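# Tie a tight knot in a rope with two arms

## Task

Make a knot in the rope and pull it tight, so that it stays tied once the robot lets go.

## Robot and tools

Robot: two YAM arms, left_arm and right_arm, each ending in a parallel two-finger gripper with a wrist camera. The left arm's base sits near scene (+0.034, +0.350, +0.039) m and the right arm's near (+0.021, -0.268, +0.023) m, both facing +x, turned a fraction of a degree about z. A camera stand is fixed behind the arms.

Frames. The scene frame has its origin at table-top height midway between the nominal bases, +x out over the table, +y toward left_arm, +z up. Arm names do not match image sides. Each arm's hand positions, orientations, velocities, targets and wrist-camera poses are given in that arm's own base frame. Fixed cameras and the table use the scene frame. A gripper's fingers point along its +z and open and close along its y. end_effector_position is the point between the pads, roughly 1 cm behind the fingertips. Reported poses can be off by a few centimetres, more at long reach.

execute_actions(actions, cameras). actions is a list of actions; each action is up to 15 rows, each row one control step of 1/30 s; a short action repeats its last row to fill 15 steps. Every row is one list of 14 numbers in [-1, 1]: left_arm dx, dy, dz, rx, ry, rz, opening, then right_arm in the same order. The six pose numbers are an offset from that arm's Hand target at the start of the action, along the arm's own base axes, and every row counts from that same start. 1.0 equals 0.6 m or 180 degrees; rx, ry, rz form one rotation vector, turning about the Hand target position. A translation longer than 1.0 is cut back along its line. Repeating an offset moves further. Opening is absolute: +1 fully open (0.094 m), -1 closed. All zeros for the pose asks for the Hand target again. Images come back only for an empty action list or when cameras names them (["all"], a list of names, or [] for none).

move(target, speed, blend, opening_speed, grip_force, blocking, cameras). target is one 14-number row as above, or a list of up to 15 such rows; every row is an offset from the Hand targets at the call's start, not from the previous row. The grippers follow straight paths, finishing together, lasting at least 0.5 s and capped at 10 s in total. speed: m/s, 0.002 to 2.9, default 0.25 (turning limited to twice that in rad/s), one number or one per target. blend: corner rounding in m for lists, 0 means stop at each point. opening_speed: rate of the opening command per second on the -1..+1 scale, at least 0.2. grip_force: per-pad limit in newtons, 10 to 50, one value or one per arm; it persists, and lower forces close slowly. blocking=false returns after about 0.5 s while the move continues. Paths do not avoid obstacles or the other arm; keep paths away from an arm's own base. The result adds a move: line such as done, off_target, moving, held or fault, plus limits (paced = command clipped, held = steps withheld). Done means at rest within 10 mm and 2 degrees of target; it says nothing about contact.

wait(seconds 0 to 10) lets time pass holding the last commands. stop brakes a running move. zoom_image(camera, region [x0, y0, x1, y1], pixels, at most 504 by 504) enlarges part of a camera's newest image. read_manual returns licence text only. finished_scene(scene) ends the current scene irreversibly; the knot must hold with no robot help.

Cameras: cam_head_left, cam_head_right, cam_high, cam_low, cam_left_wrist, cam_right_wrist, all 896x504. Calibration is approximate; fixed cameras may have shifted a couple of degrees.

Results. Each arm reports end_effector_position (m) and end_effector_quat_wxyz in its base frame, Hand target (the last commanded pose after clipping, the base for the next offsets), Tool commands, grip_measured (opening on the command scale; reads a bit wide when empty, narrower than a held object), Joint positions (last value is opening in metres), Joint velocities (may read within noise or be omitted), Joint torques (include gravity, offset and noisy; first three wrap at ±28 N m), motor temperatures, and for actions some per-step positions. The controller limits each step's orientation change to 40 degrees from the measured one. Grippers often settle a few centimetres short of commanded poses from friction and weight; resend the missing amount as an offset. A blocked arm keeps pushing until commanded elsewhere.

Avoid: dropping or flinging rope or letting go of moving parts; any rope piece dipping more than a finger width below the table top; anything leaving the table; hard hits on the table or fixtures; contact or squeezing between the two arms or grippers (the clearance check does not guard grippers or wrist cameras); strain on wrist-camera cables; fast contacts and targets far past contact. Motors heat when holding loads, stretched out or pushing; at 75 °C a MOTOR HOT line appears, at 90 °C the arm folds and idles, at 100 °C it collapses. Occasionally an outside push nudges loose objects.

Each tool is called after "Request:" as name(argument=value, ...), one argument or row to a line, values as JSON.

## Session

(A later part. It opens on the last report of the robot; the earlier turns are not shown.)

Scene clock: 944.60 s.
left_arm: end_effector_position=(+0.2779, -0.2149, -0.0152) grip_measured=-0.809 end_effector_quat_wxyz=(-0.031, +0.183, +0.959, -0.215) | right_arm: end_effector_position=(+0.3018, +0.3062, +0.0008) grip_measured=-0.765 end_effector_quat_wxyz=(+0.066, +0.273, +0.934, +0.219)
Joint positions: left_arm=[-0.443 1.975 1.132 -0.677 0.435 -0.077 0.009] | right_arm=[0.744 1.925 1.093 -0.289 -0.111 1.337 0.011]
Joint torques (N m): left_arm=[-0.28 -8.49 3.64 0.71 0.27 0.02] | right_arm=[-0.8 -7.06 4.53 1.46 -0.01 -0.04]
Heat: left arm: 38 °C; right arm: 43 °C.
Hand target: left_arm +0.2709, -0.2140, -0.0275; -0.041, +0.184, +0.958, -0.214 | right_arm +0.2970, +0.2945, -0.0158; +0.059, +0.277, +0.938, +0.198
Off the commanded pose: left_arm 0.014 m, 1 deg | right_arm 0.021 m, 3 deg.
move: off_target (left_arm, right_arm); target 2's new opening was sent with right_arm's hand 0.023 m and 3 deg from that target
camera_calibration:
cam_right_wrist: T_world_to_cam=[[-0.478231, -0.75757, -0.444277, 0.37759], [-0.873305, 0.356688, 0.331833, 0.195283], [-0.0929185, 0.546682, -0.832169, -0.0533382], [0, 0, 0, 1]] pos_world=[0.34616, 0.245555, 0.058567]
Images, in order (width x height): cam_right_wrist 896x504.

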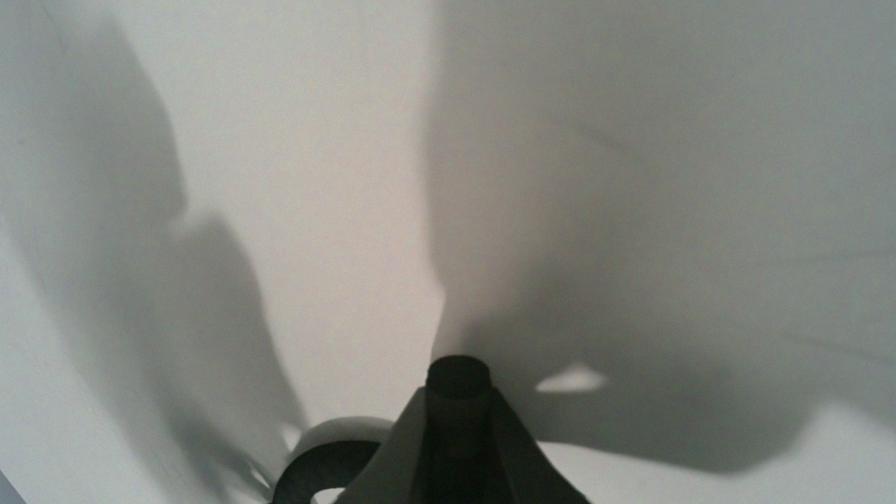

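Request:
move(
  target=[
    [0,0,0,0,0,0,-0.95,0,0.013,0.075,0.093,-0.0605,0,-0.95],
    [0,0,0,0,0,0,-0.95,-0.063,0.054,0.075,0.093,-0.0605,0,-0.95],
  ],
  cameras=["cam_right_wrist","cam_left_wrist","cam_low","cam_high"],
  speed=0.08,
)

Scene clock: 961.37 s.
left_arm: end_effector_position=(+0.2779, -0.2149, -0.0152) grip_measured=-0.809 end_effector_quat_wxyz=(-0.031, +0.183, +0.959, -0.215) | right_arm: end_effector_position=(+0.2622, +0.3300, +0.0250) grip_measured=-0.765 end_effector_quat_wxyz=(+0.100, +0.264, +0.892, +0.354)
Joint positions: left_arm=[-0.443 1.975 1.132 -0.677 0.435 -0.077 0.009] | right_arm=[0.851 1.745 0.762 0.159 -0.108 1.468 0.011]
Joint torques (N m): left_arm=[-0.31 -8.49 3.66 0.72 0.27 0.03] | right_arm=[0.4 -9.02 4.46 2.06 0.05 0.05]
Heat: left arm: 38 °C; right arm: 43 °C.
Hand target: left_arm +0.2709, -0.2140, -0.0275; -0.041, +0.184, +0.958, -0.214 | right_arm +0.2593, +0.3269, +0.0292; +0.106, +0.263, +0.890, +0.358
Off the commanded pose: left_arm 0.014 m, 1 deg | right_arm 0.006 m, 1 deg.
move: off_target (left_arm)
camera_calibration:
cam_left_wrist: T_world_to_cam=[[-0.349475, -0.828617, 0.437334, -0.0722538], [-0.779279, 0.516204, 0.355328, 0.37013], [-0.520184, -0.216627, -0.826124, 0.178197], [0, 0, 0, 1]] pos_world=[0.355879, -0.212331, 0.0472947]
cam_right_wrist: T_world_to_cam=[[-0.397804, -0.612975, -0.682652, 0.324646], [-0.917254, 0.281887, 0.281399, 0.181712], [0.0199397, 0.738107, -0.674389, -0.146639], [0, 0, 0, 1]] pos_world=[0.298745, 0.256013, 0.0715943]
Images, in order (width x height): cam_high 896x504, cam_low 896x504, cam_left_wrist 896x504, cam_right_wrist 896x504.

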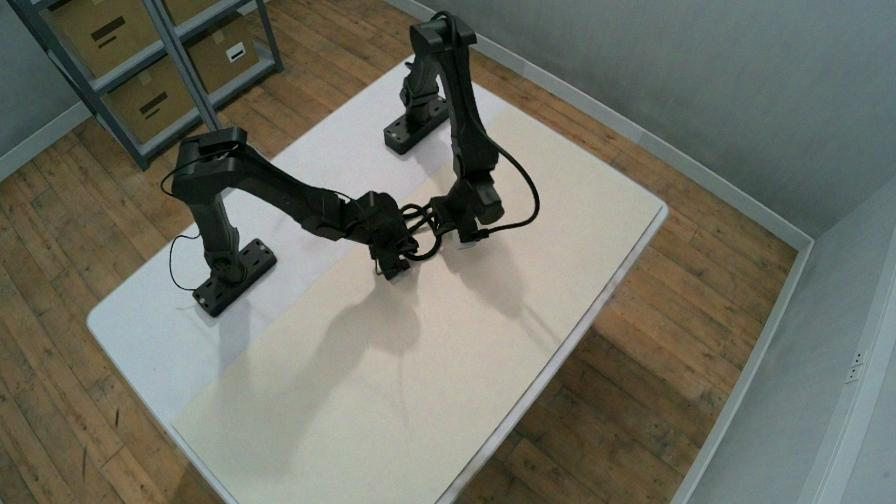

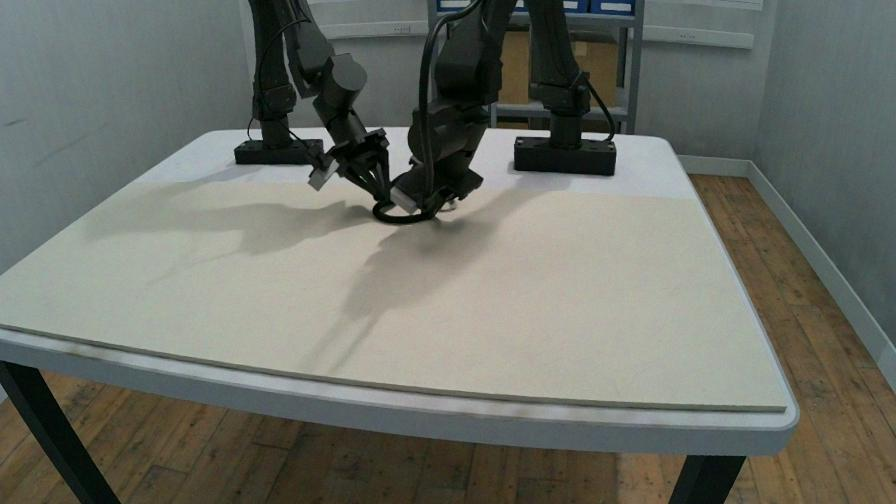

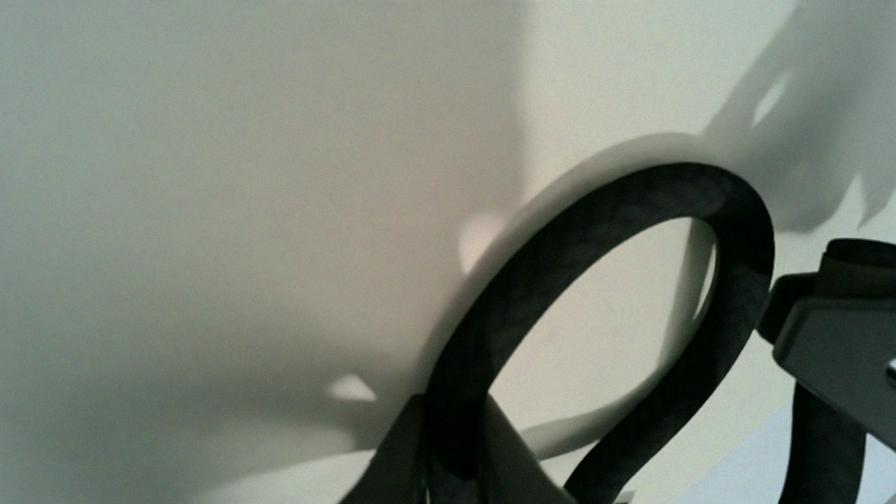

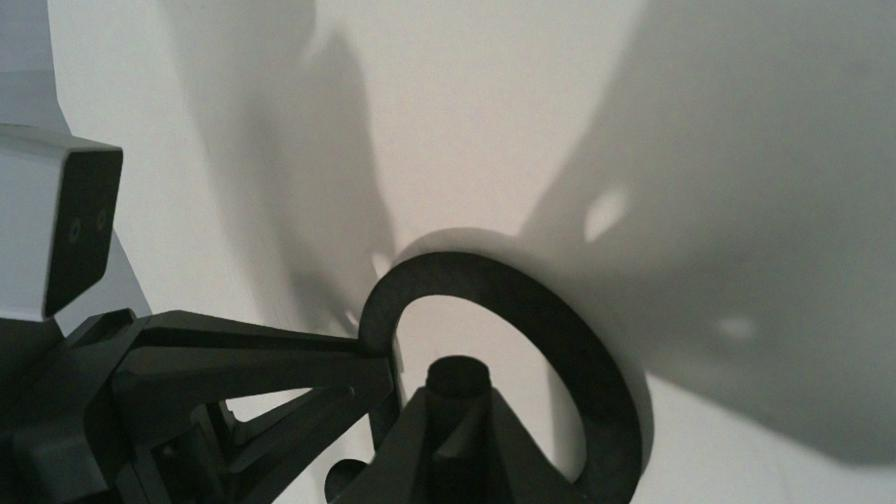

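Request:
move(
  target=[
    [0,0,0,0,0,0,-0.95,-0.035,0.027,0,0,0,0,-0.95],
    [0,0,0,0,0,0,-0.95,-0.035,0.027,-0.035,0,0,0,-0.95],
  ],
  cameras=["cam_right_wrist","cam_left_wrist"],
  speed=0.08,
)

Scene clock: 985.27 s.
left_arm: end_effector_position=(+0.2779, -0.2149, -0.0152) grip_measured=-0.809 end_effector_quat_wxyz=(-0.031, +0.183, +0.959, -0.215) | right_arm: end_effector_position=(+0.2432, +0.3495, +0.0227) grip_measured=-0.765 end_effector_quat_wxyz=(+0.107, +0.261, +0.884, +0.374)
Joint positions: left_arm=[-0.443 1.975 1.132 -0.677 0.435 -0.077 0.009] | right_arm=[0.941 1.761 0.726 0.262 -0.046 1.534 0.011]
Joint torques (N m): left_arm=[-0.35 -8.49 3.66 0.71 0.27 0.03] | right_arm=[0.42 -5.5 4.44 2.22 0.1 0.04]
Heat: left arm: 38 °C; right arm: 42 °C.
Hand target: left_arm +0.2709, -0.2140, -0.0275; -0.041, +0.184, +0.958, -0.214 | right_arm +0.2383, +0.3431, +0.0082; +0.106, +0.263, +0.890, +0.358
Off the commanded pose: left_arm 0.014 m, 1 deg | right_arm 0.017 m, 2 deg.
move: off_target (left_arm, right_arm)
camera_calibration:
cam_left_wrist: T_world_to_cam=[[-0.349475, -0.828617, 0.437334, -0.0722538], [-0.779279, 0.516204, 0.355328, 0.37013], [-0.520184, -0.216627, -0.826124, 0.178197], [0, 0, 0, 1]] pos_world=[0.355879, -0.212331, 0.0472947]
cam_right_wrist: T_world_to_cam=[[-0.378912, -0.587696, -0.71487, 0.314824], [-0.92464, 0.272381, 0.266174, 0.164819], [0.0382872, 0.761855, -0.646615, -0.175587], [0, 0, 0, 1]] pos_world=[0.278411, 0.273899, 0.0676501]
Images, in order (width x height): cam_left_wrist 896x504, cam_right_wrist 896x504.

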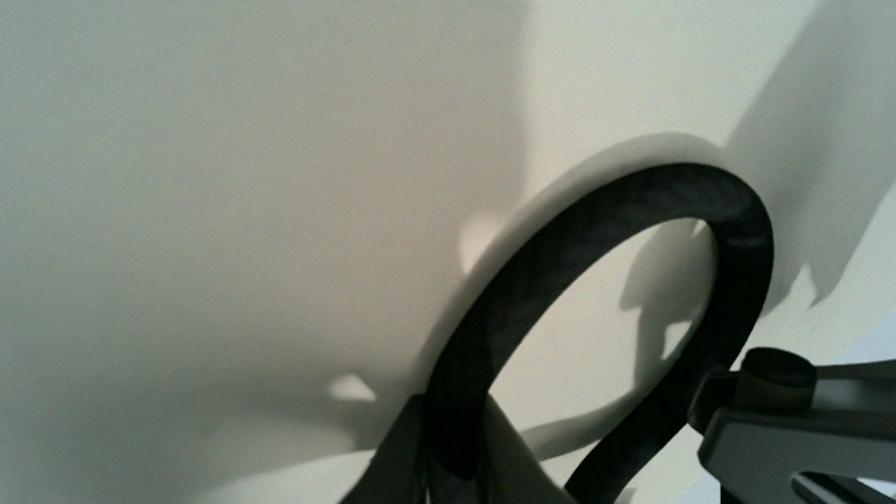

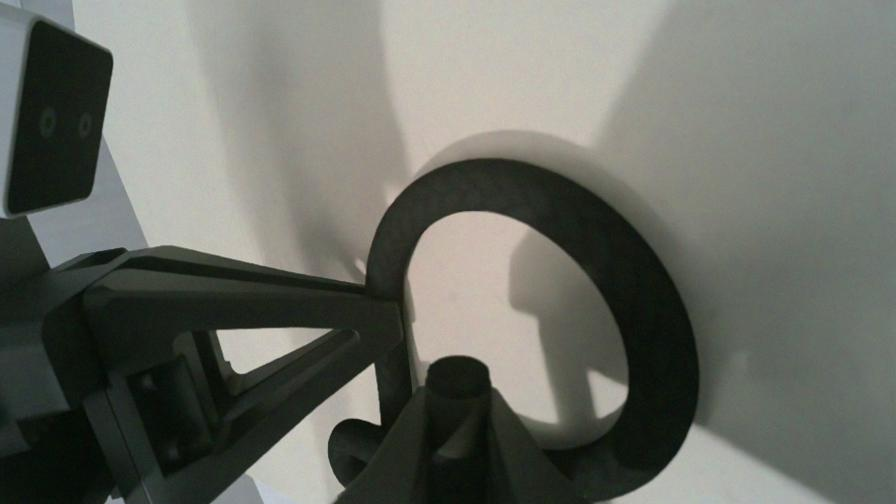

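Request:
move(
  target=[
    [0,0,0,0,0,0,-0.95,0.005,0.01,0.025,0,0,0,-0.95],
    [0,0,0,0,0,0,-0.95,0.013,0.021,0.025,0,0,0,-0.95],
    [0,0,0,0,0,0,-0.95,0.013,0.021,-0.022,0,0,0,-0.95],
  ],
  cameras=["cam_right_wrist","cam_left_wrist"],
  speed=0.08,
)

Scene clock: 1000.03 s.
left_arm: end_effector_position=(+0.2779, -0.2149, -0.0152) grip_measured=-0.809 end_effector_quat_wxyz=(-0.031, +0.183, +0.959, -0.215) | right_arm: end_effector_position=(+0.2498, +0.3578, +0.0056) grip_measured=-0.765 end_effector_quat_wxyz=(+0.106, +0.263, +0.885, +0.369)
Joint positions: left_arm=[-0.443 1.975 1.132 -0.677 0.435 -0.077 0.009] | right_arm=[0.941 1.851 0.759 0.307 -0.044 1.537 0.011]
Joint torques (N m): left_arm=[-0.32 -8.49 3.66 0.71 0.27 0.02] | right_arm=[0.69 -5.89 5.16 2.12 0.1 0.03]
Heat: left arm: 38 °C; right arm: 43 °C.
Hand target: left_arm +0.2709, -0.2140, -0.0275; -0.041, +0.184, +0.958, -0.214 | right_arm +0.2460, +0.3557, -0.0051; +0.106, +0.263, +0.890, +0.358
Off the commanded pose: left_arm 0.014 m, 1 deg | right_arm 0.011 m, 1 deg.
move: off_target (left_arm, right_arm)
camera_calibration:
cam_left_wrist: T_world_to_cam=[[-0.349475, -0.828617, 0.437334, -0.0722538], [-0.779279, 0.516204, 0.355328, 0.37013], [-0.520184, -0.216627, -0.826124, 0.178197], [0, 0, 0, 1]] pos_world=[0.355879, -0.212331, 0.0472947]
cam_right_wrist: T_world_to_cam=[[-0.386311, -0.592707, -0.706726, 0.313468], [-0.92165, 0.278295, 0.270396, 0.170315], [0.0364127, 0.755811, -0.653777, -0.190505], [0, 0, 0, 1]] pos_world=[0.285004, 0.282382, 0.050936]
Images, in order (width x height): cam_left_wrist 896x504, cam_right_wrist 896x504.

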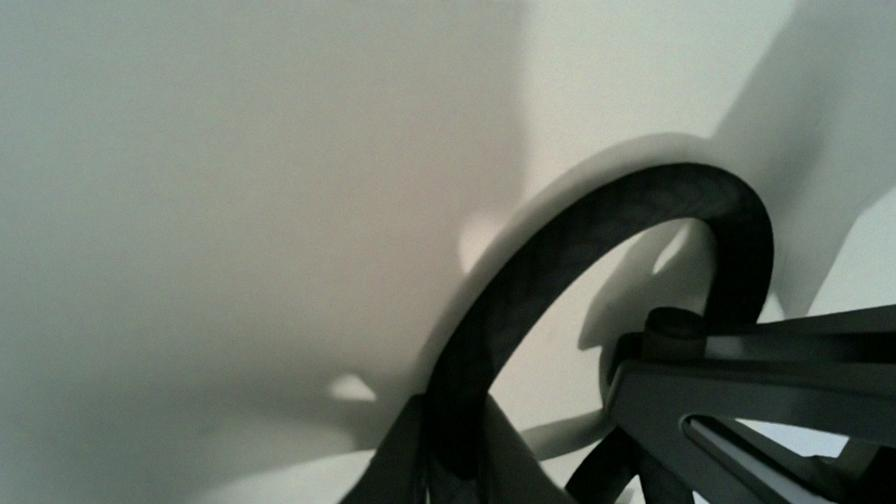

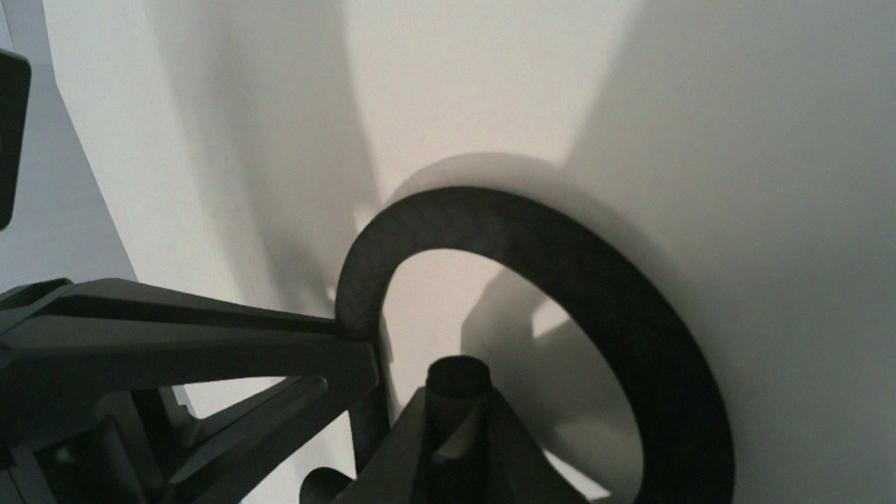

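Request:
move(
  target=[
    [0,0,0,0,0,0,-0.95,0,0,-0.022,0,0,0,-0.95],
    [0,0,0.09,0,0,0,-0.95,0,0,-0.022,0,0,0,-0.95],
  ],
  cameras=["cam_right_wrist","cam_left_wrist","cam_low"],
  speed=0.08,
)

Request:
zoom_image(
  camera="cam_low",
  region=[330, 130, 510, 250],
)

Scene clock: 1010.73 s.
left_arm: end_effector_position=(+0.2648, -0.2087, +0.0138) grip_measured=-0.809 end_effector_quat_wxyz=(-0.055, +0.178, +0.960, -0.208) | right_arm: end_effector_position=(+0.2540, +0.3637, +0.0014) grip_measured=-0.765 end_effector_quat_wxyz=(+0.110, +0.261, +0.880, +0.381)
Joint positions: left_arm=[-0.443 1.907 1.17 -0.833 0.435 -0.077 0.009] | right_arm=[0.941 1.889 0.759 0.374 -0.044 1.537 0.011]
Joint torques (N m): left_arm=[-0.35 -11.58 8.14 0.17 0.28 0.02] | right_arm=[0.66 -5.6 4.08 2.08 0.1 0.03]
Motor temperatures (°C): left_arm=[29 38 34 32 31 31 32] | right_arm=[30 37 43 37 30 31 32]
Heat: left arm: 38 °C; right arm: 43 °C.
Hand target: left_arm +0.2709, -0.2141, +0.0265; -0.041, +0.184, +0.958, -0.214 | right_arm +0.2460, +0.3556, -0.0184; +0.106, +0.263, +0.890, +0.358
Off the commanded pose: left_arm 0.015 m, 2 deg | right_arm 0.023 m, 3 deg.
move: off_target (left_arm, right_arm)
camera_calibration:
cam_left_wrist: T_world_to_cam=[[-0.329602, -0.838024, 0.434832, -0.0915802], [-0.762071, 0.508028, 0.401441, 0.339523], [-0.557324, -0.199057, -0.806081, 0.209884], [0, 0, 0, 1]] pos_world=[0.345529, -0.207455, 0.072707]
cam_right_wrist: T_world_to_cam=[[-0.374203, -0.576099, -0.726693, 0.306642], [-0.92614, 0.272124, 0.261175, 0.177139], [0.0472882, 0.770752, -0.635378, -0.206012], [0, 0, 0, 1]] pos_world=[0.288544, 0.287237, 0.0456749]
Images, in order (width x height): cam_low 896x504, cam_left_wrist 896x504, cam_right_wrist 896x504.

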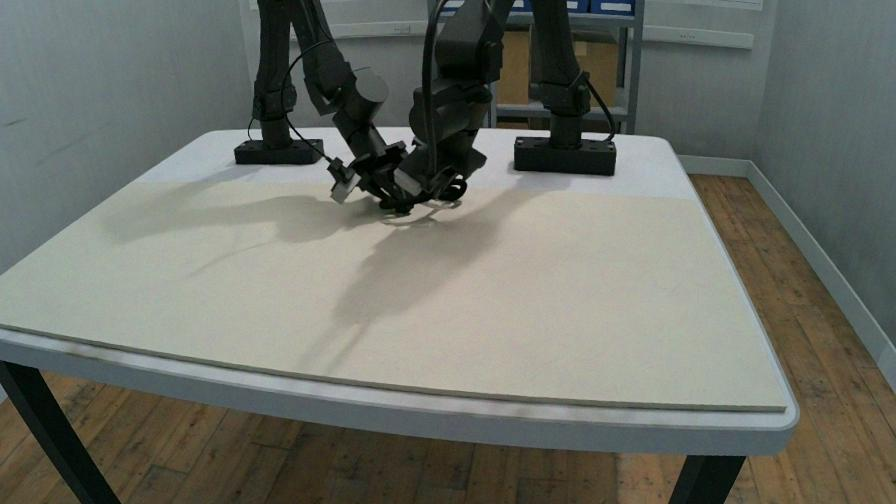

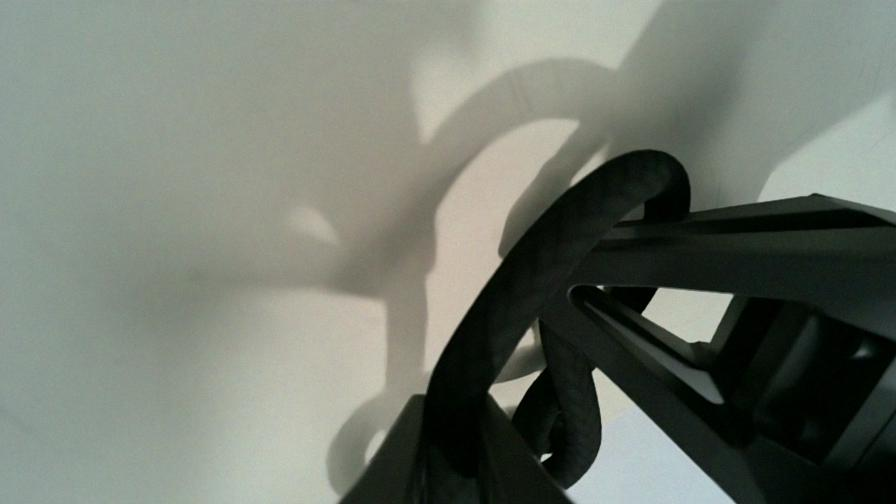

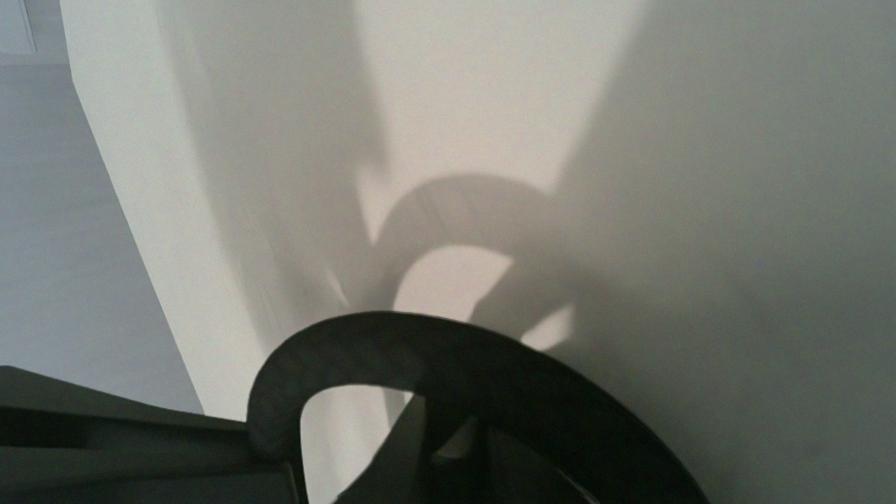

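Scaled by 2.800.

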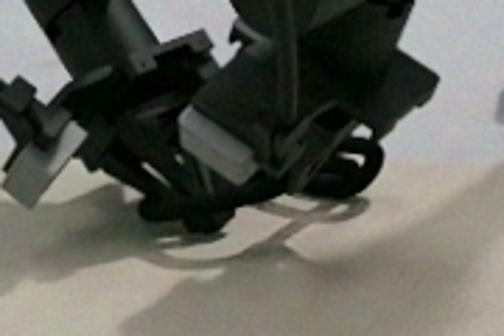

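Request:
move(
  target=[
    [0.01,0,0.03,0,0,0,-0.95,0.006,0.008,0.012,0,0,0,-0.95],
    [0.01,0,0.03,0,0,0,-0.95,0.048,-0.018,0.012,0,0,0,-0.95],
  ],
  cameras=["cam_right_wrist","cam_left_wrist","cam_low"],
  speed=0.08,
)

Request:
zoom_image(
  camera="cam_low",
  region=[330, 130, 510, 250],
)

Scene clock: 1025.50 s.
left_arm: end_effector_position=(+0.2689, -0.2106, +0.0295) grip_measured=-0.809 end_effector_quat_wxyz=(-0.060, +0.177, +0.960, -0.207) | right_arm: end_effector_position=(+0.2731, +0.3487, +0.0015) grip_measured=-0.765 end_effector_quat_wxyz=(+0.111, +0.260, +0.880, +0.381)
Joint positions: left_arm=[-0.443 1.903 1.234 -0.911 0.435 -0.076 0.009] | right_arm=[0.863 1.889 0.759 0.372 -0.1 1.48 0.011]
Joint torques (N m): left_arm=[0.27 -12.05 8.57 0.15 0.28 0.09] | right_arm=[-0.49 -5.57 7.51 1.59 -0.01 -0.06]
Heat: left arm: 39 °C; right arm: 43 °C.
Hand target: left_arm +0.2769, -0.2141, +0.0445; -0.041, +0.184, +0.959, -0.214 | right_arm +0.2749, +0.3448, -0.0111; +0.106, +0.263, +0.890, +0.358
Off the commanded pose: left_arm 0.017 m, 2 deg | right_arm 0.013 m, 3 deg.
move: off_target (left_arm, right_arm)
camera_calibration:
cam_left_wrist: T_world_to_cam=[[-0.326564, -0.839516, 0.434245, -0.0997895], [-0.758334, 0.506952, 0.409791, 0.335792], [-0.564167, -0.19548, -0.802186, 0.226856], [0, 0, 0, 1]] pos_world=[0.35004, -0.20966, 0.087709]
cam_right_wrist: T_world_to_cam=[[-0.371013, -0.577154, -0.727491, 0.304616], [-0.927434, 0.269997, 0.258781, 0.199945], [0.0470639, 0.770711, -0.635445, -0.195284], [0, 0, 0, 1]] pos_world=[0.307643, 0.272333, 0.0457711]
Images, in order (width x height): cam_low 896x504, cam_left_wrist 896x504, cam_right_wrist 896x504.

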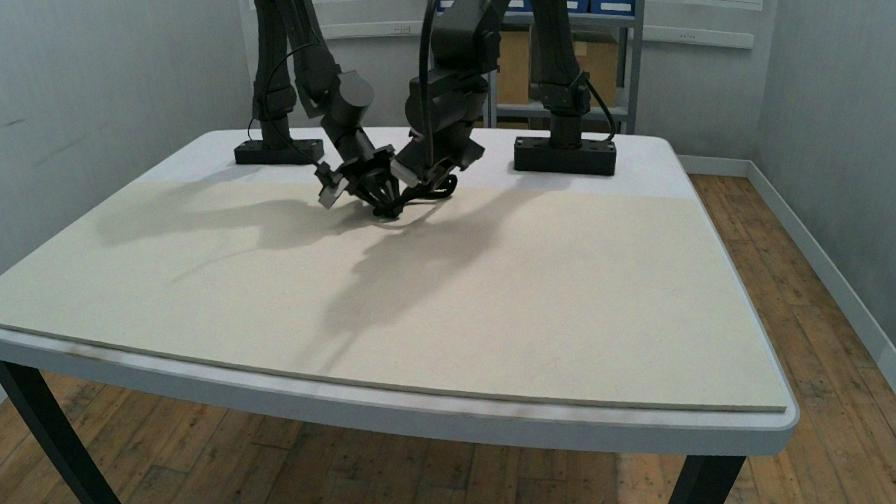

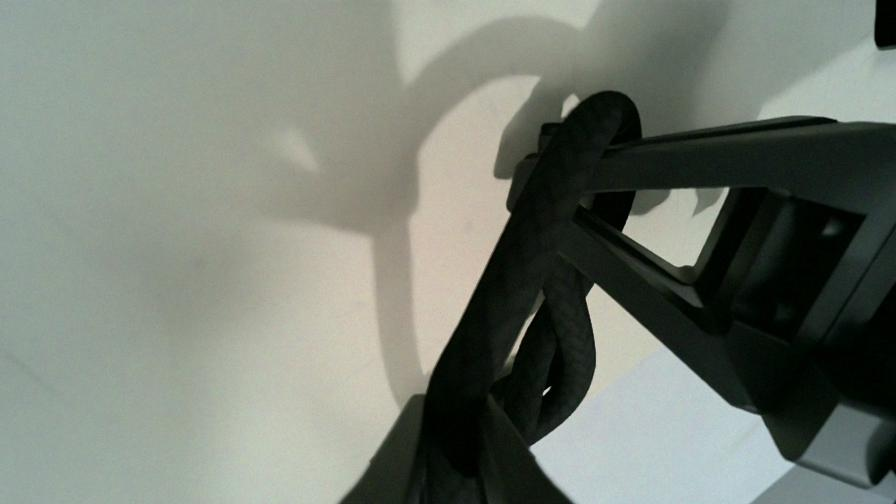

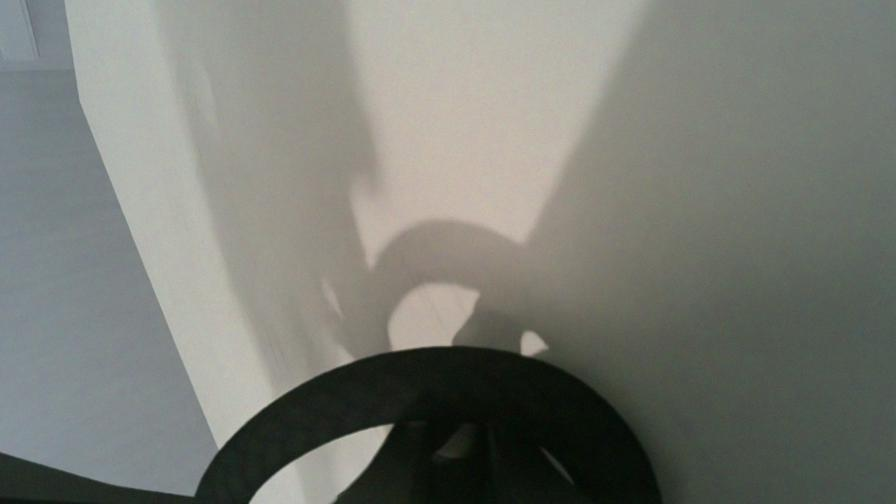

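Scaled by 2.800.

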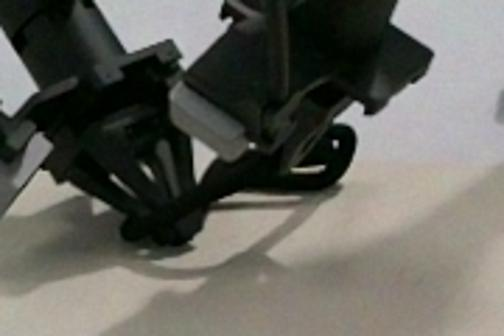

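Request:
move(
  target=[0,0,0.01,0,0,0,-0.95,0.022,-0.013,0,0,0,0,-0.95],
  cameras=["cam_right_wrist","cam_left_wrist","cam_low"],
  speed=0.08,
)

Request:
zoom_image(
  camera="cam_low",
  region=[330, 130, 510, 250],
)

Scene clock: 1042.43 s.
left_arm: end_effector_position=(+0.2707, -0.2115, +0.0351) grip_measured=-0.809 end_effector_quat_wxyz=(-0.057, +0.178, +0.960, -0.208) | right_arm: end_effector_position=(+0.2842, +0.3430, +0.0018) grip_measured=-0.765 end_effector_quat_wxyz=(+0.108, +0.256, +0.881, +0.382)
Joint positions: left_arm=[-0.443 1.896 1.249 -0.926 0.435 -0.076 0.009] | right_arm=[0.82 1.897 0.775 0.359 -0.14 1.445 0.011]
Joint torques (N m): left_arm=[0.28 -12.16 8.58 0.1 0.27 0.09] | right_arm=[-0.85 -5.67 7.41 1.59 0.05 -0.1]
Heat: left arm: 40 °C; right arm: 44 °C.
Hand target: left_arm +0.2769, -0.2140, +0.0505; -0.041, +0.184, +0.959, -0.214 | right_arm +0.2880, +0.3370, -0.0111; +0.106, +0.263, +0.890, +0.358
Off the commanded pose: left_arm 0.017 m, 2 deg | right_arm 0.015 m, 3 deg.
move: off_target (left_arm, right_arm)
camera_calibration:
cam_left_wrist: T_world_to_cam=[[-0.329196, -0.838293, 0.434621, -0.101388], [-0.760711, 0.508128, 0.403888, 0.336415], [-0.559419, -0.197662, -0.804972, 0.230587], [0, 0, 0, 1]] pos_world=[0.351533, -0.210357, 0.0938077]
cam_right_wrist: T_world_to_cam=[[-0.366669, -0.579937, -0.727479, 0.305459], [-0.929556, 0.260704, 0.260691, 0.215406], [0.0384723, 0.77182, -0.634676, -0.189206], [0, 0, 0, 1]] pos_world=[0.319514, 0.267023, 0.0459762]
Images, in order (width x height): cam_low 896x504, cam_left_wrist 896x504, cam_right_wrist 896x504.

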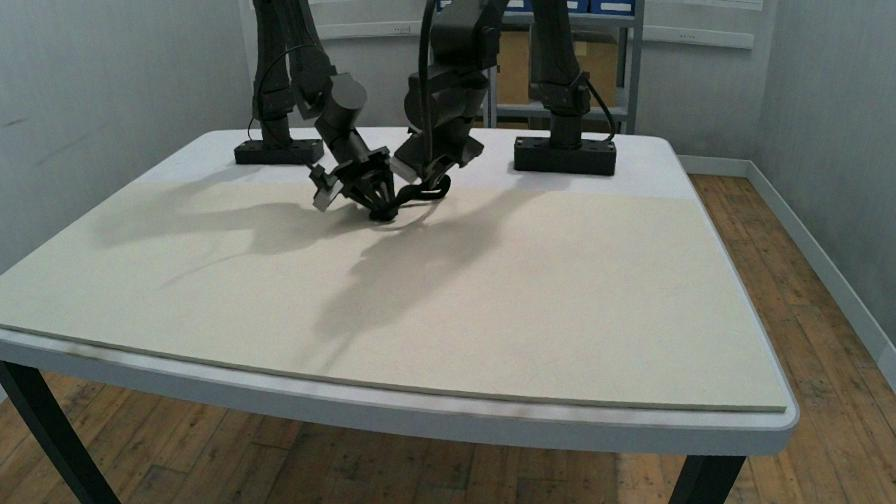

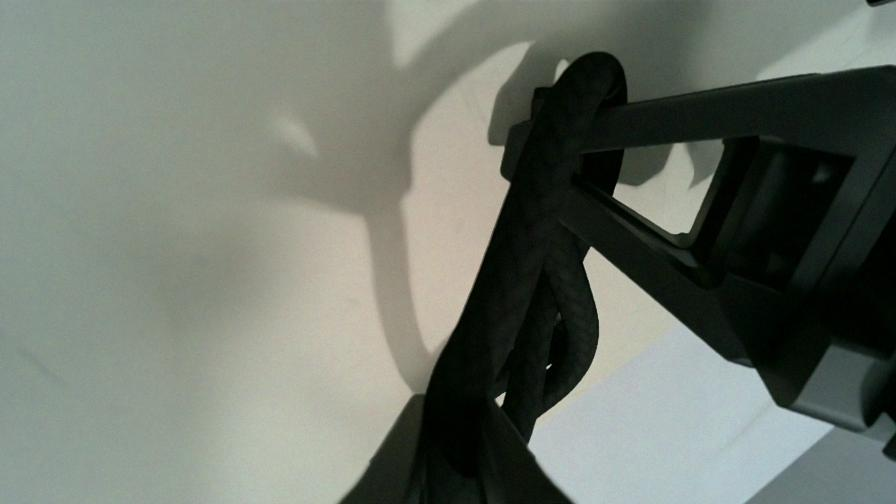

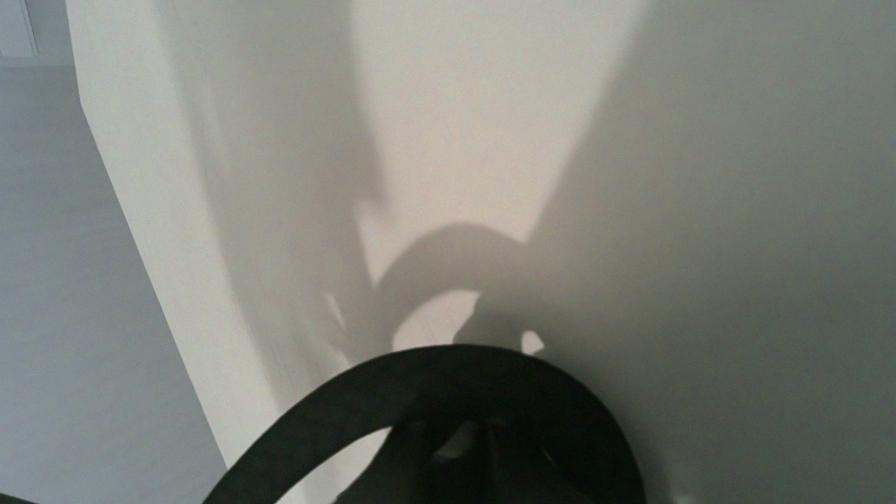

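Scaled by 2.800.

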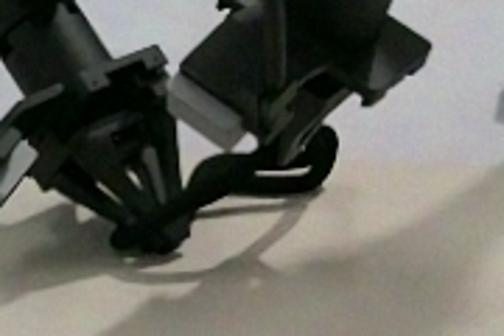

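Request:
move(
  target=[0,0,0,0,0,0,-0.95,0,0,0,0,0,0,-0.55],
  cameras=["cam_right_wrist","cam_left_wrist"],
  speed=0.08,
  opening_speed=0.3,
)

Scene clock: 1061.47 s.
left_arm: end_effector_position=(+0.2704, -0.2114, +0.0351) grip_measured=-0.809 end_effector_quat_wxyz=(-0.057, +0.178, +0.960, -0.208) | right_arm: end_effector_position=(+0.2855, +0.3452, +0.0042) grip_measured=-0.553 end_effector_quat_wxyz=(+0.108, +0.254, +0.880, +0.385)
Joint positions: left_arm=[-0.443 1.896 1.249 -0.927 0.435 -0.076 0.009] | right_arm=[0.82 1.897 0.782 0.359 -0.143 1.444 0.021]
Joint torques (N m): left_arm=[0.28 -12.16 8.58 0.11 0.27 0.09] | right_arm=[-0.84 -5.74 6.93 1.6 0.08 -0.06]
Heat: left arm: 40 °C; right arm: 44 °C.
Hand target: left_arm +0.2768, -0.2140, +0.0505; -0.041, +0.184, +0.959, -0.214 | right_arm +0.2881, +0.3371, -0.0111; +0.106, +0.263, +0.890, +0.358
Off the commanded pose: left_arm 0.017 m, 2 deg | right_arm 0.018 m, 3 deg.
move: off_target (left_arm, right_arm)
camera_calibration:
cam_left_wrist: T_world_to_cam=[[-0.328703, -0.838517, 0.434562, -0.101541], [-0.76027, 0.507914, 0.404985, 0.335951], [-0.560307, -0.197265, -0.804452, 0.230762], [0, 0, 0, 1]] pos_world=[0.351334, -0.210257, 0.0937079]
cam_right_wrist: T_world_to_cam=[[-0.362228, -0.576592, -0.732347, 0.306584], [-0.931291, 0.256399, 0.25876, 0.217442], [0.0385739, 0.775758, -0.62985, -0.190796], [0, 0, 0, 1]] pos_world=[0.320915, 0.269034, 0.0480873]
Images, in order (width x height): cam_left_wrist 896x504, cam_right_wrist 896x504.

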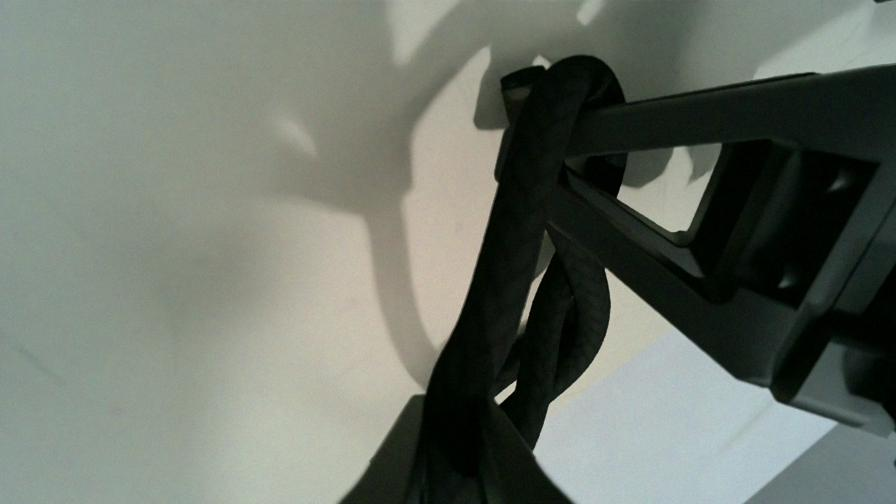

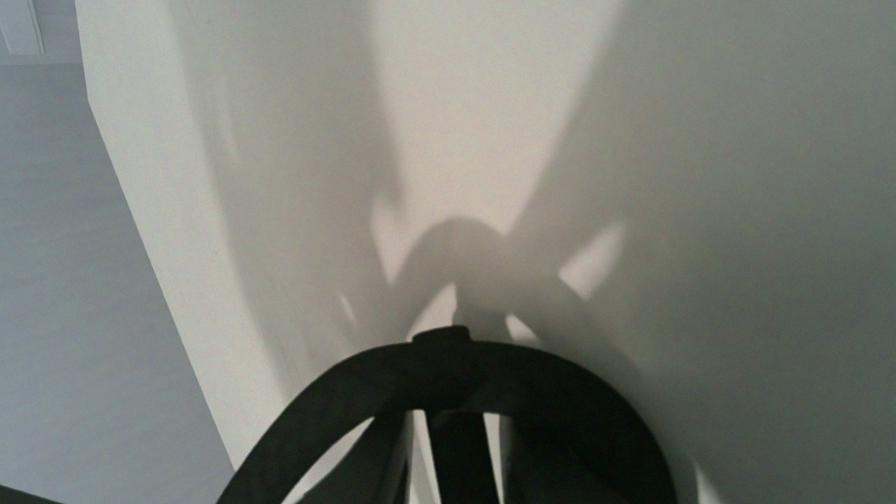

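Request:
move(
  target=[
    [0,0,0,0,0,0,-0.95,-0.037,0.031,0.005,0,0,0,-0.55],
    [0,0,0,0,0,0,-0.95,-0.037,0.031,0.005,0,0,0,-0.95],
  ],
  cameras=["cam_right_wrist","cam_left_wrist"],
  speed=0.06,
  opening_speed=0.6,
)

Scene clock: 1070.33 s.
left_arm: end_effector_position=(+0.2690, -0.2107, +0.0351) grip_measured=-0.809 end_effector_quat_wxyz=(-0.060, +0.177, +0.960, -0.207) | right_arm: end_effector_position=(+0.2717, +0.3546, +0.0015) grip_measured=-0.763 end_effector_quat_wxyz=(+0.115, +0.265, +0.881, +0.375)
Joint positions: left_arm=[-0.443 1.896 1.249 -0.934 0.435 -0.076 0.009] | right_arm=[0.888 1.897 0.782 0.349 -0.067 1.5 0.011]
Joint torques (N m): left_arm=[0.28 -12.18 8.57 0.16 0.27 0.09] | right_arm=[0.91 -6.37 6.97 1.66 -0.01 0.04]
Heat: left arm: 40 °C; right arm: 44 °C.
Hand target: left_arm +0.2769, -0.2140, +0.0505; -0.041, +0.184, +0.959, -0.214 | right_arm +0.2659, +0.3557, -0.0081; +0.106, +0.263, +0.890, +0.358
Off the commanded pose: left_arm 0.018 m, 2 deg | right_arm 0.011 m, 2 deg.
move: off_target (left_arm, right_arm); target 2's new opening was sent with right_arm's hand 0.013 m and 3 deg from that target
camera_calibration:
cam_left_wrist: T_world_to_cam=[[-0.325985, -0.839784, 0.434161, -0.102448], [-0.757782, 0.5067, 0.411123, 0.333371], [-0.565244, -0.19498, -0.80155, 0.231785], [0, 0, 0, 1]] pos_world=[0.350241, -0.20976, 0.0932093]
cam_right_wrist: T_world_to_cam=[[-0.377966, -0.581167, -0.720685, 0.310853], [-0.923989, 0.285714, 0.254187, 0.190559], [0.0581843, 0.761979, -0.644983, -0.199622], [0, 0, 0, 1]] pos_world=[0.305181, 0.278321, 0.0468367]
Images, in order (width x height): cam_left_wrist 896x504, cam_right_wrist 896x504.

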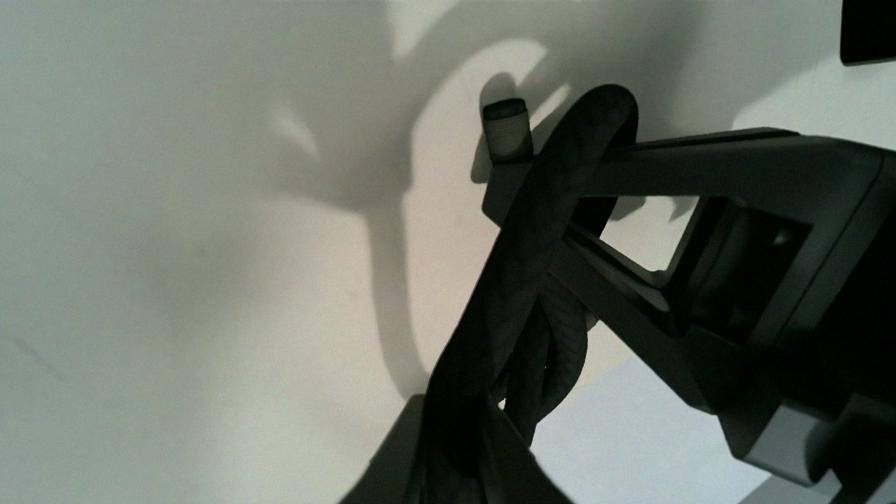

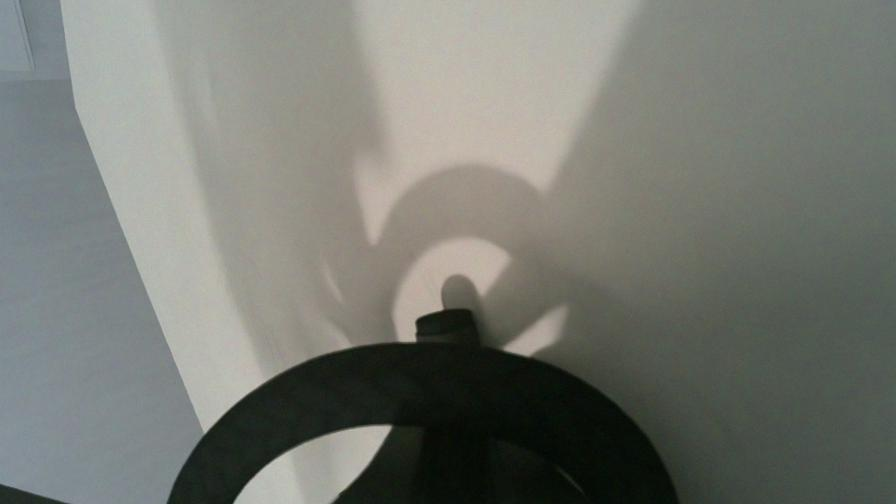

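Request:
move(
  target=[
    [0,0,0,0,0,0,-0.95,0.042,-0.03,0.005,0,0,0,-0.95],
    [0,0,0,0,0,0,-0.95,0.042,-0.03,0.005,0,0,0,-0.55],
  ],
  cameras=["cam_right_wrist","cam_left_wrist"],
  speed=0.06,
  opening_speed=0.4,
)

Scene clock: 1078.30 s.
left_arm: end_effector_position=(+0.2690, -0.2107, +0.0351) grip_measured=-0.809 end_effector_quat_wxyz=(-0.060, +0.177, +0.960, -0.207) | right_arm: end_effector_position=(+0.2896, +0.3427, +0.0042) grip_measured=-0.553 end_effector_quat_wxyz=(+0.110, +0.259, +0.882, +0.378)
Joint positions: left_arm=[-0.443 1.896 1.249 -0.934 0.435 -0.076 0.009] | right_arm=[0.812 1.897 0.799 0.327 -0.138 1.44 0.021]
Joint torques (N m): left_arm=[0.27 -12.18 8.55 0.16 0.27 0.1] | right_arm=[-0.62 -6.54 7.06 1.61 -0.01 -0.05]
Heat: left arm: 40 °C; right arm: 44 °C.
Hand target: left_arm +0.2769, -0.2140, +0.0505; -0.041, +0.184, +0.959, -0.214 | right_arm +0.2910, +0.3377, -0.0051; +0.106, +0.263, +0.890, +0.358
Off the commanded pose: left_arm 0.018 m, 2 deg | right_arm 0.011 m, 2 deg.
move: off_target (left_arm, right_arm)
camera_calibration:
cam_left_wrist: T_world_to_cam=[[-0.325985, -0.839784, 0.434161, -0.102448], [-0.757782, 0.5067, 0.411123, 0.333371], [-0.565244, -0.19498, -0.80155, 0.231785], [0, 0, 0, 1]] pos_world=[0.350241, -0.20976, 0.0932093]
cam_right_wrist: T_world_to_cam=[[-0.371724, -0.584059, -0.721593, 0.311865], [-0.927367, 0.26925, 0.259797, 0.216373], [0.0425518, 0.765754, -0.641724, -0.186641], [0, 0, 0, 1]] pos_world=[0.324527, 0.266811, 0.0490545]
Images, in order (width x height): cam_left_wrist 896x504, cam_right_wrist 896x504.

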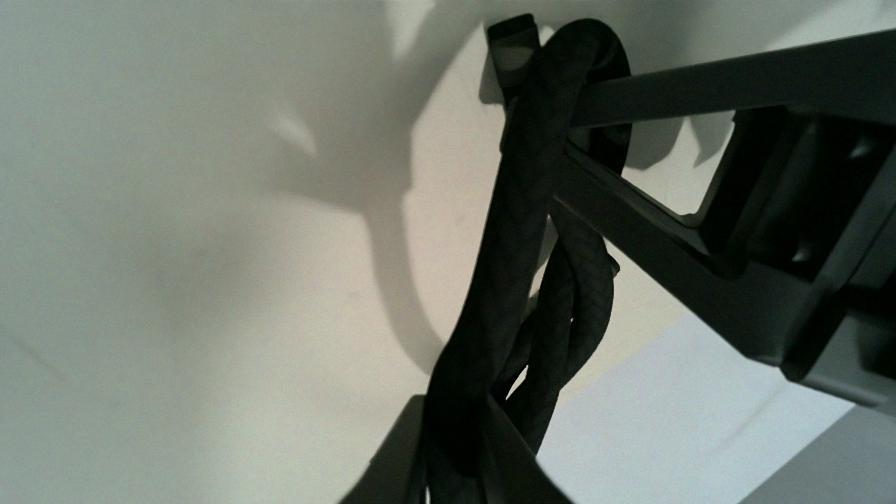

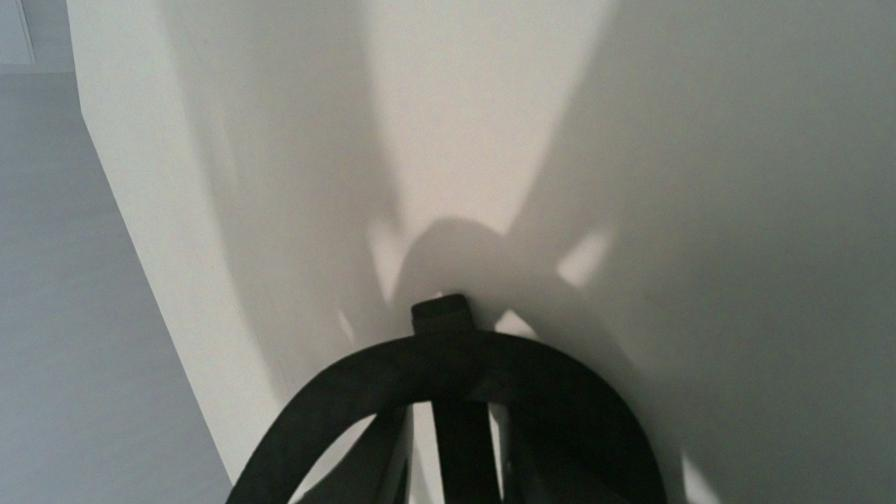

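Request:
move(
  target=[
    [0,0,0,0,0,0,-0.95,-0.045,0.035,0,0,0,0,-0.55],
    [0,0,0,0,0,0,-0.95,-0.045,0.035,0,0,0,0,-0.95],
    [0,0,0,0,0,0,-0.95,0.004,-0.003,0.003,0,0,0,-0.95],
  ],
  cameras=["cam_right_wrist","cam_left_wrist"],
  speed=0.07,
  opening_speed=0.7,
)

Scene clock: 1086.33 s.
left_arm: end_effector_position=(+0.2690, -0.2107, +0.0351) grip_measured=-0.809 end_effector_quat_wxyz=(-0.060, +0.177, +0.960, -0.207) | right_arm: end_effector_position=(+0.2913, +0.3388, +0.0024) grip_measured=-0.763 end_effector_quat_wxyz=(+0.109, +0.261, +0.884, +0.373)
Joint positions: left_arm=[-0.443 1.896 1.249 -0.934 0.435 -0.076 0.009] | right_arm=[0.802 1.897 0.799 0.316 -0.14 1.435 0.011]
Joint torques (N m): left_arm=[0.29 -12.15 8.57 0.15 0.27 0.09] | right_arm=[-0.59 -6.82 7.36 1.61 -0.04 -0.07]
Heat: left arm: 40 °C; right arm: 44 °C.
Hand target: left_arm +0.2769, -0.2140, +0.0505; -0.041, +0.184, +0.959, -0.214 | right_arm +0.2935, +0.3358, -0.0033; +0.106, +0.263, +0.890, +0.358
Off the commanded pose: left_arm 0.018 m, 2 deg | right_arm 0.007 m, 2 deg.
move: off_target (left_arm)
camera_calibration:
cam_left_wrist: T_world_to_cam=[[-0.325985, -0.839784, 0.434161, -0.102448], [-0.757782, 0.5067, 0.411123, 0.333371], [-0.565244, -0.19498, -0.80155, 0.231785], [0, 0, 0, 1]] pos_world=[0.350241, -0.20976, 0.0932093]
cam_right_wrist: T_world_to_cam=[[-0.377839, -0.588739, -0.71458, 0.312218], [-0.924904, 0.275275, 0.262251, 0.216691], [0.0423085, 0.760007, -0.648536, -0.182933], [0, 0, 0, 1]] pos_world=[0.326126, 0.263196, 0.0476387]
Images, in order (width x height): cam_left_wrist 896x504, cam_right_wrist 896x504.

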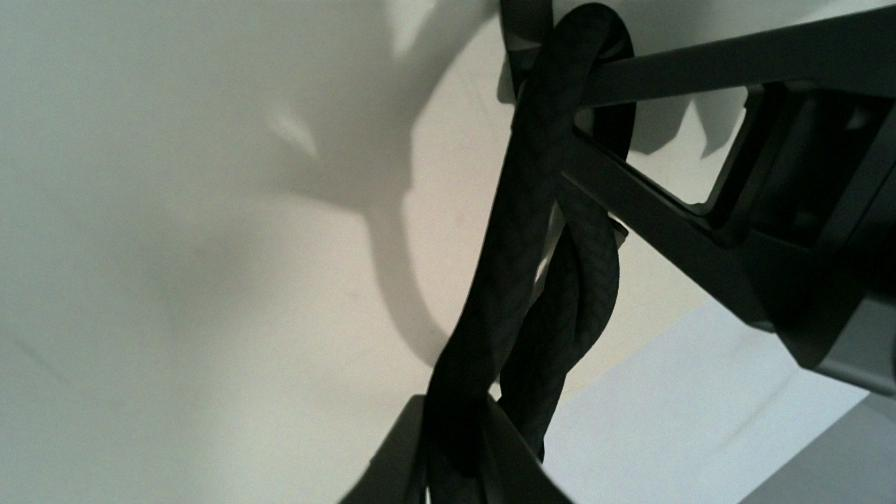

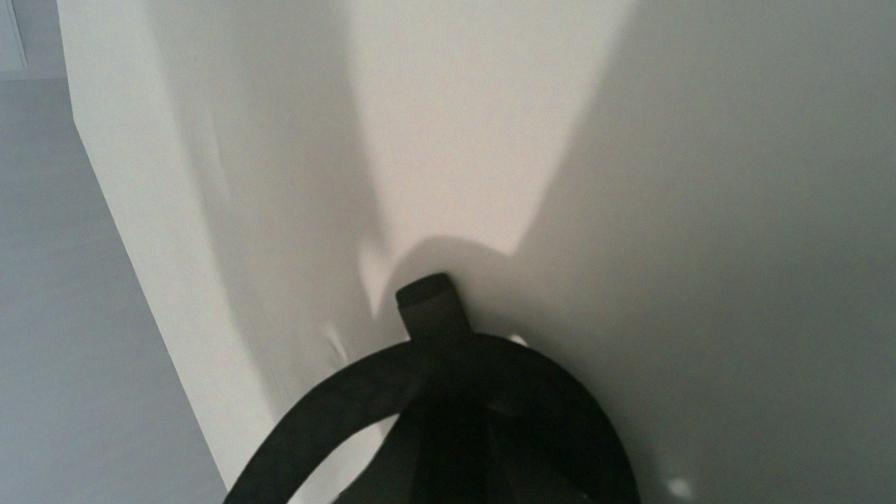

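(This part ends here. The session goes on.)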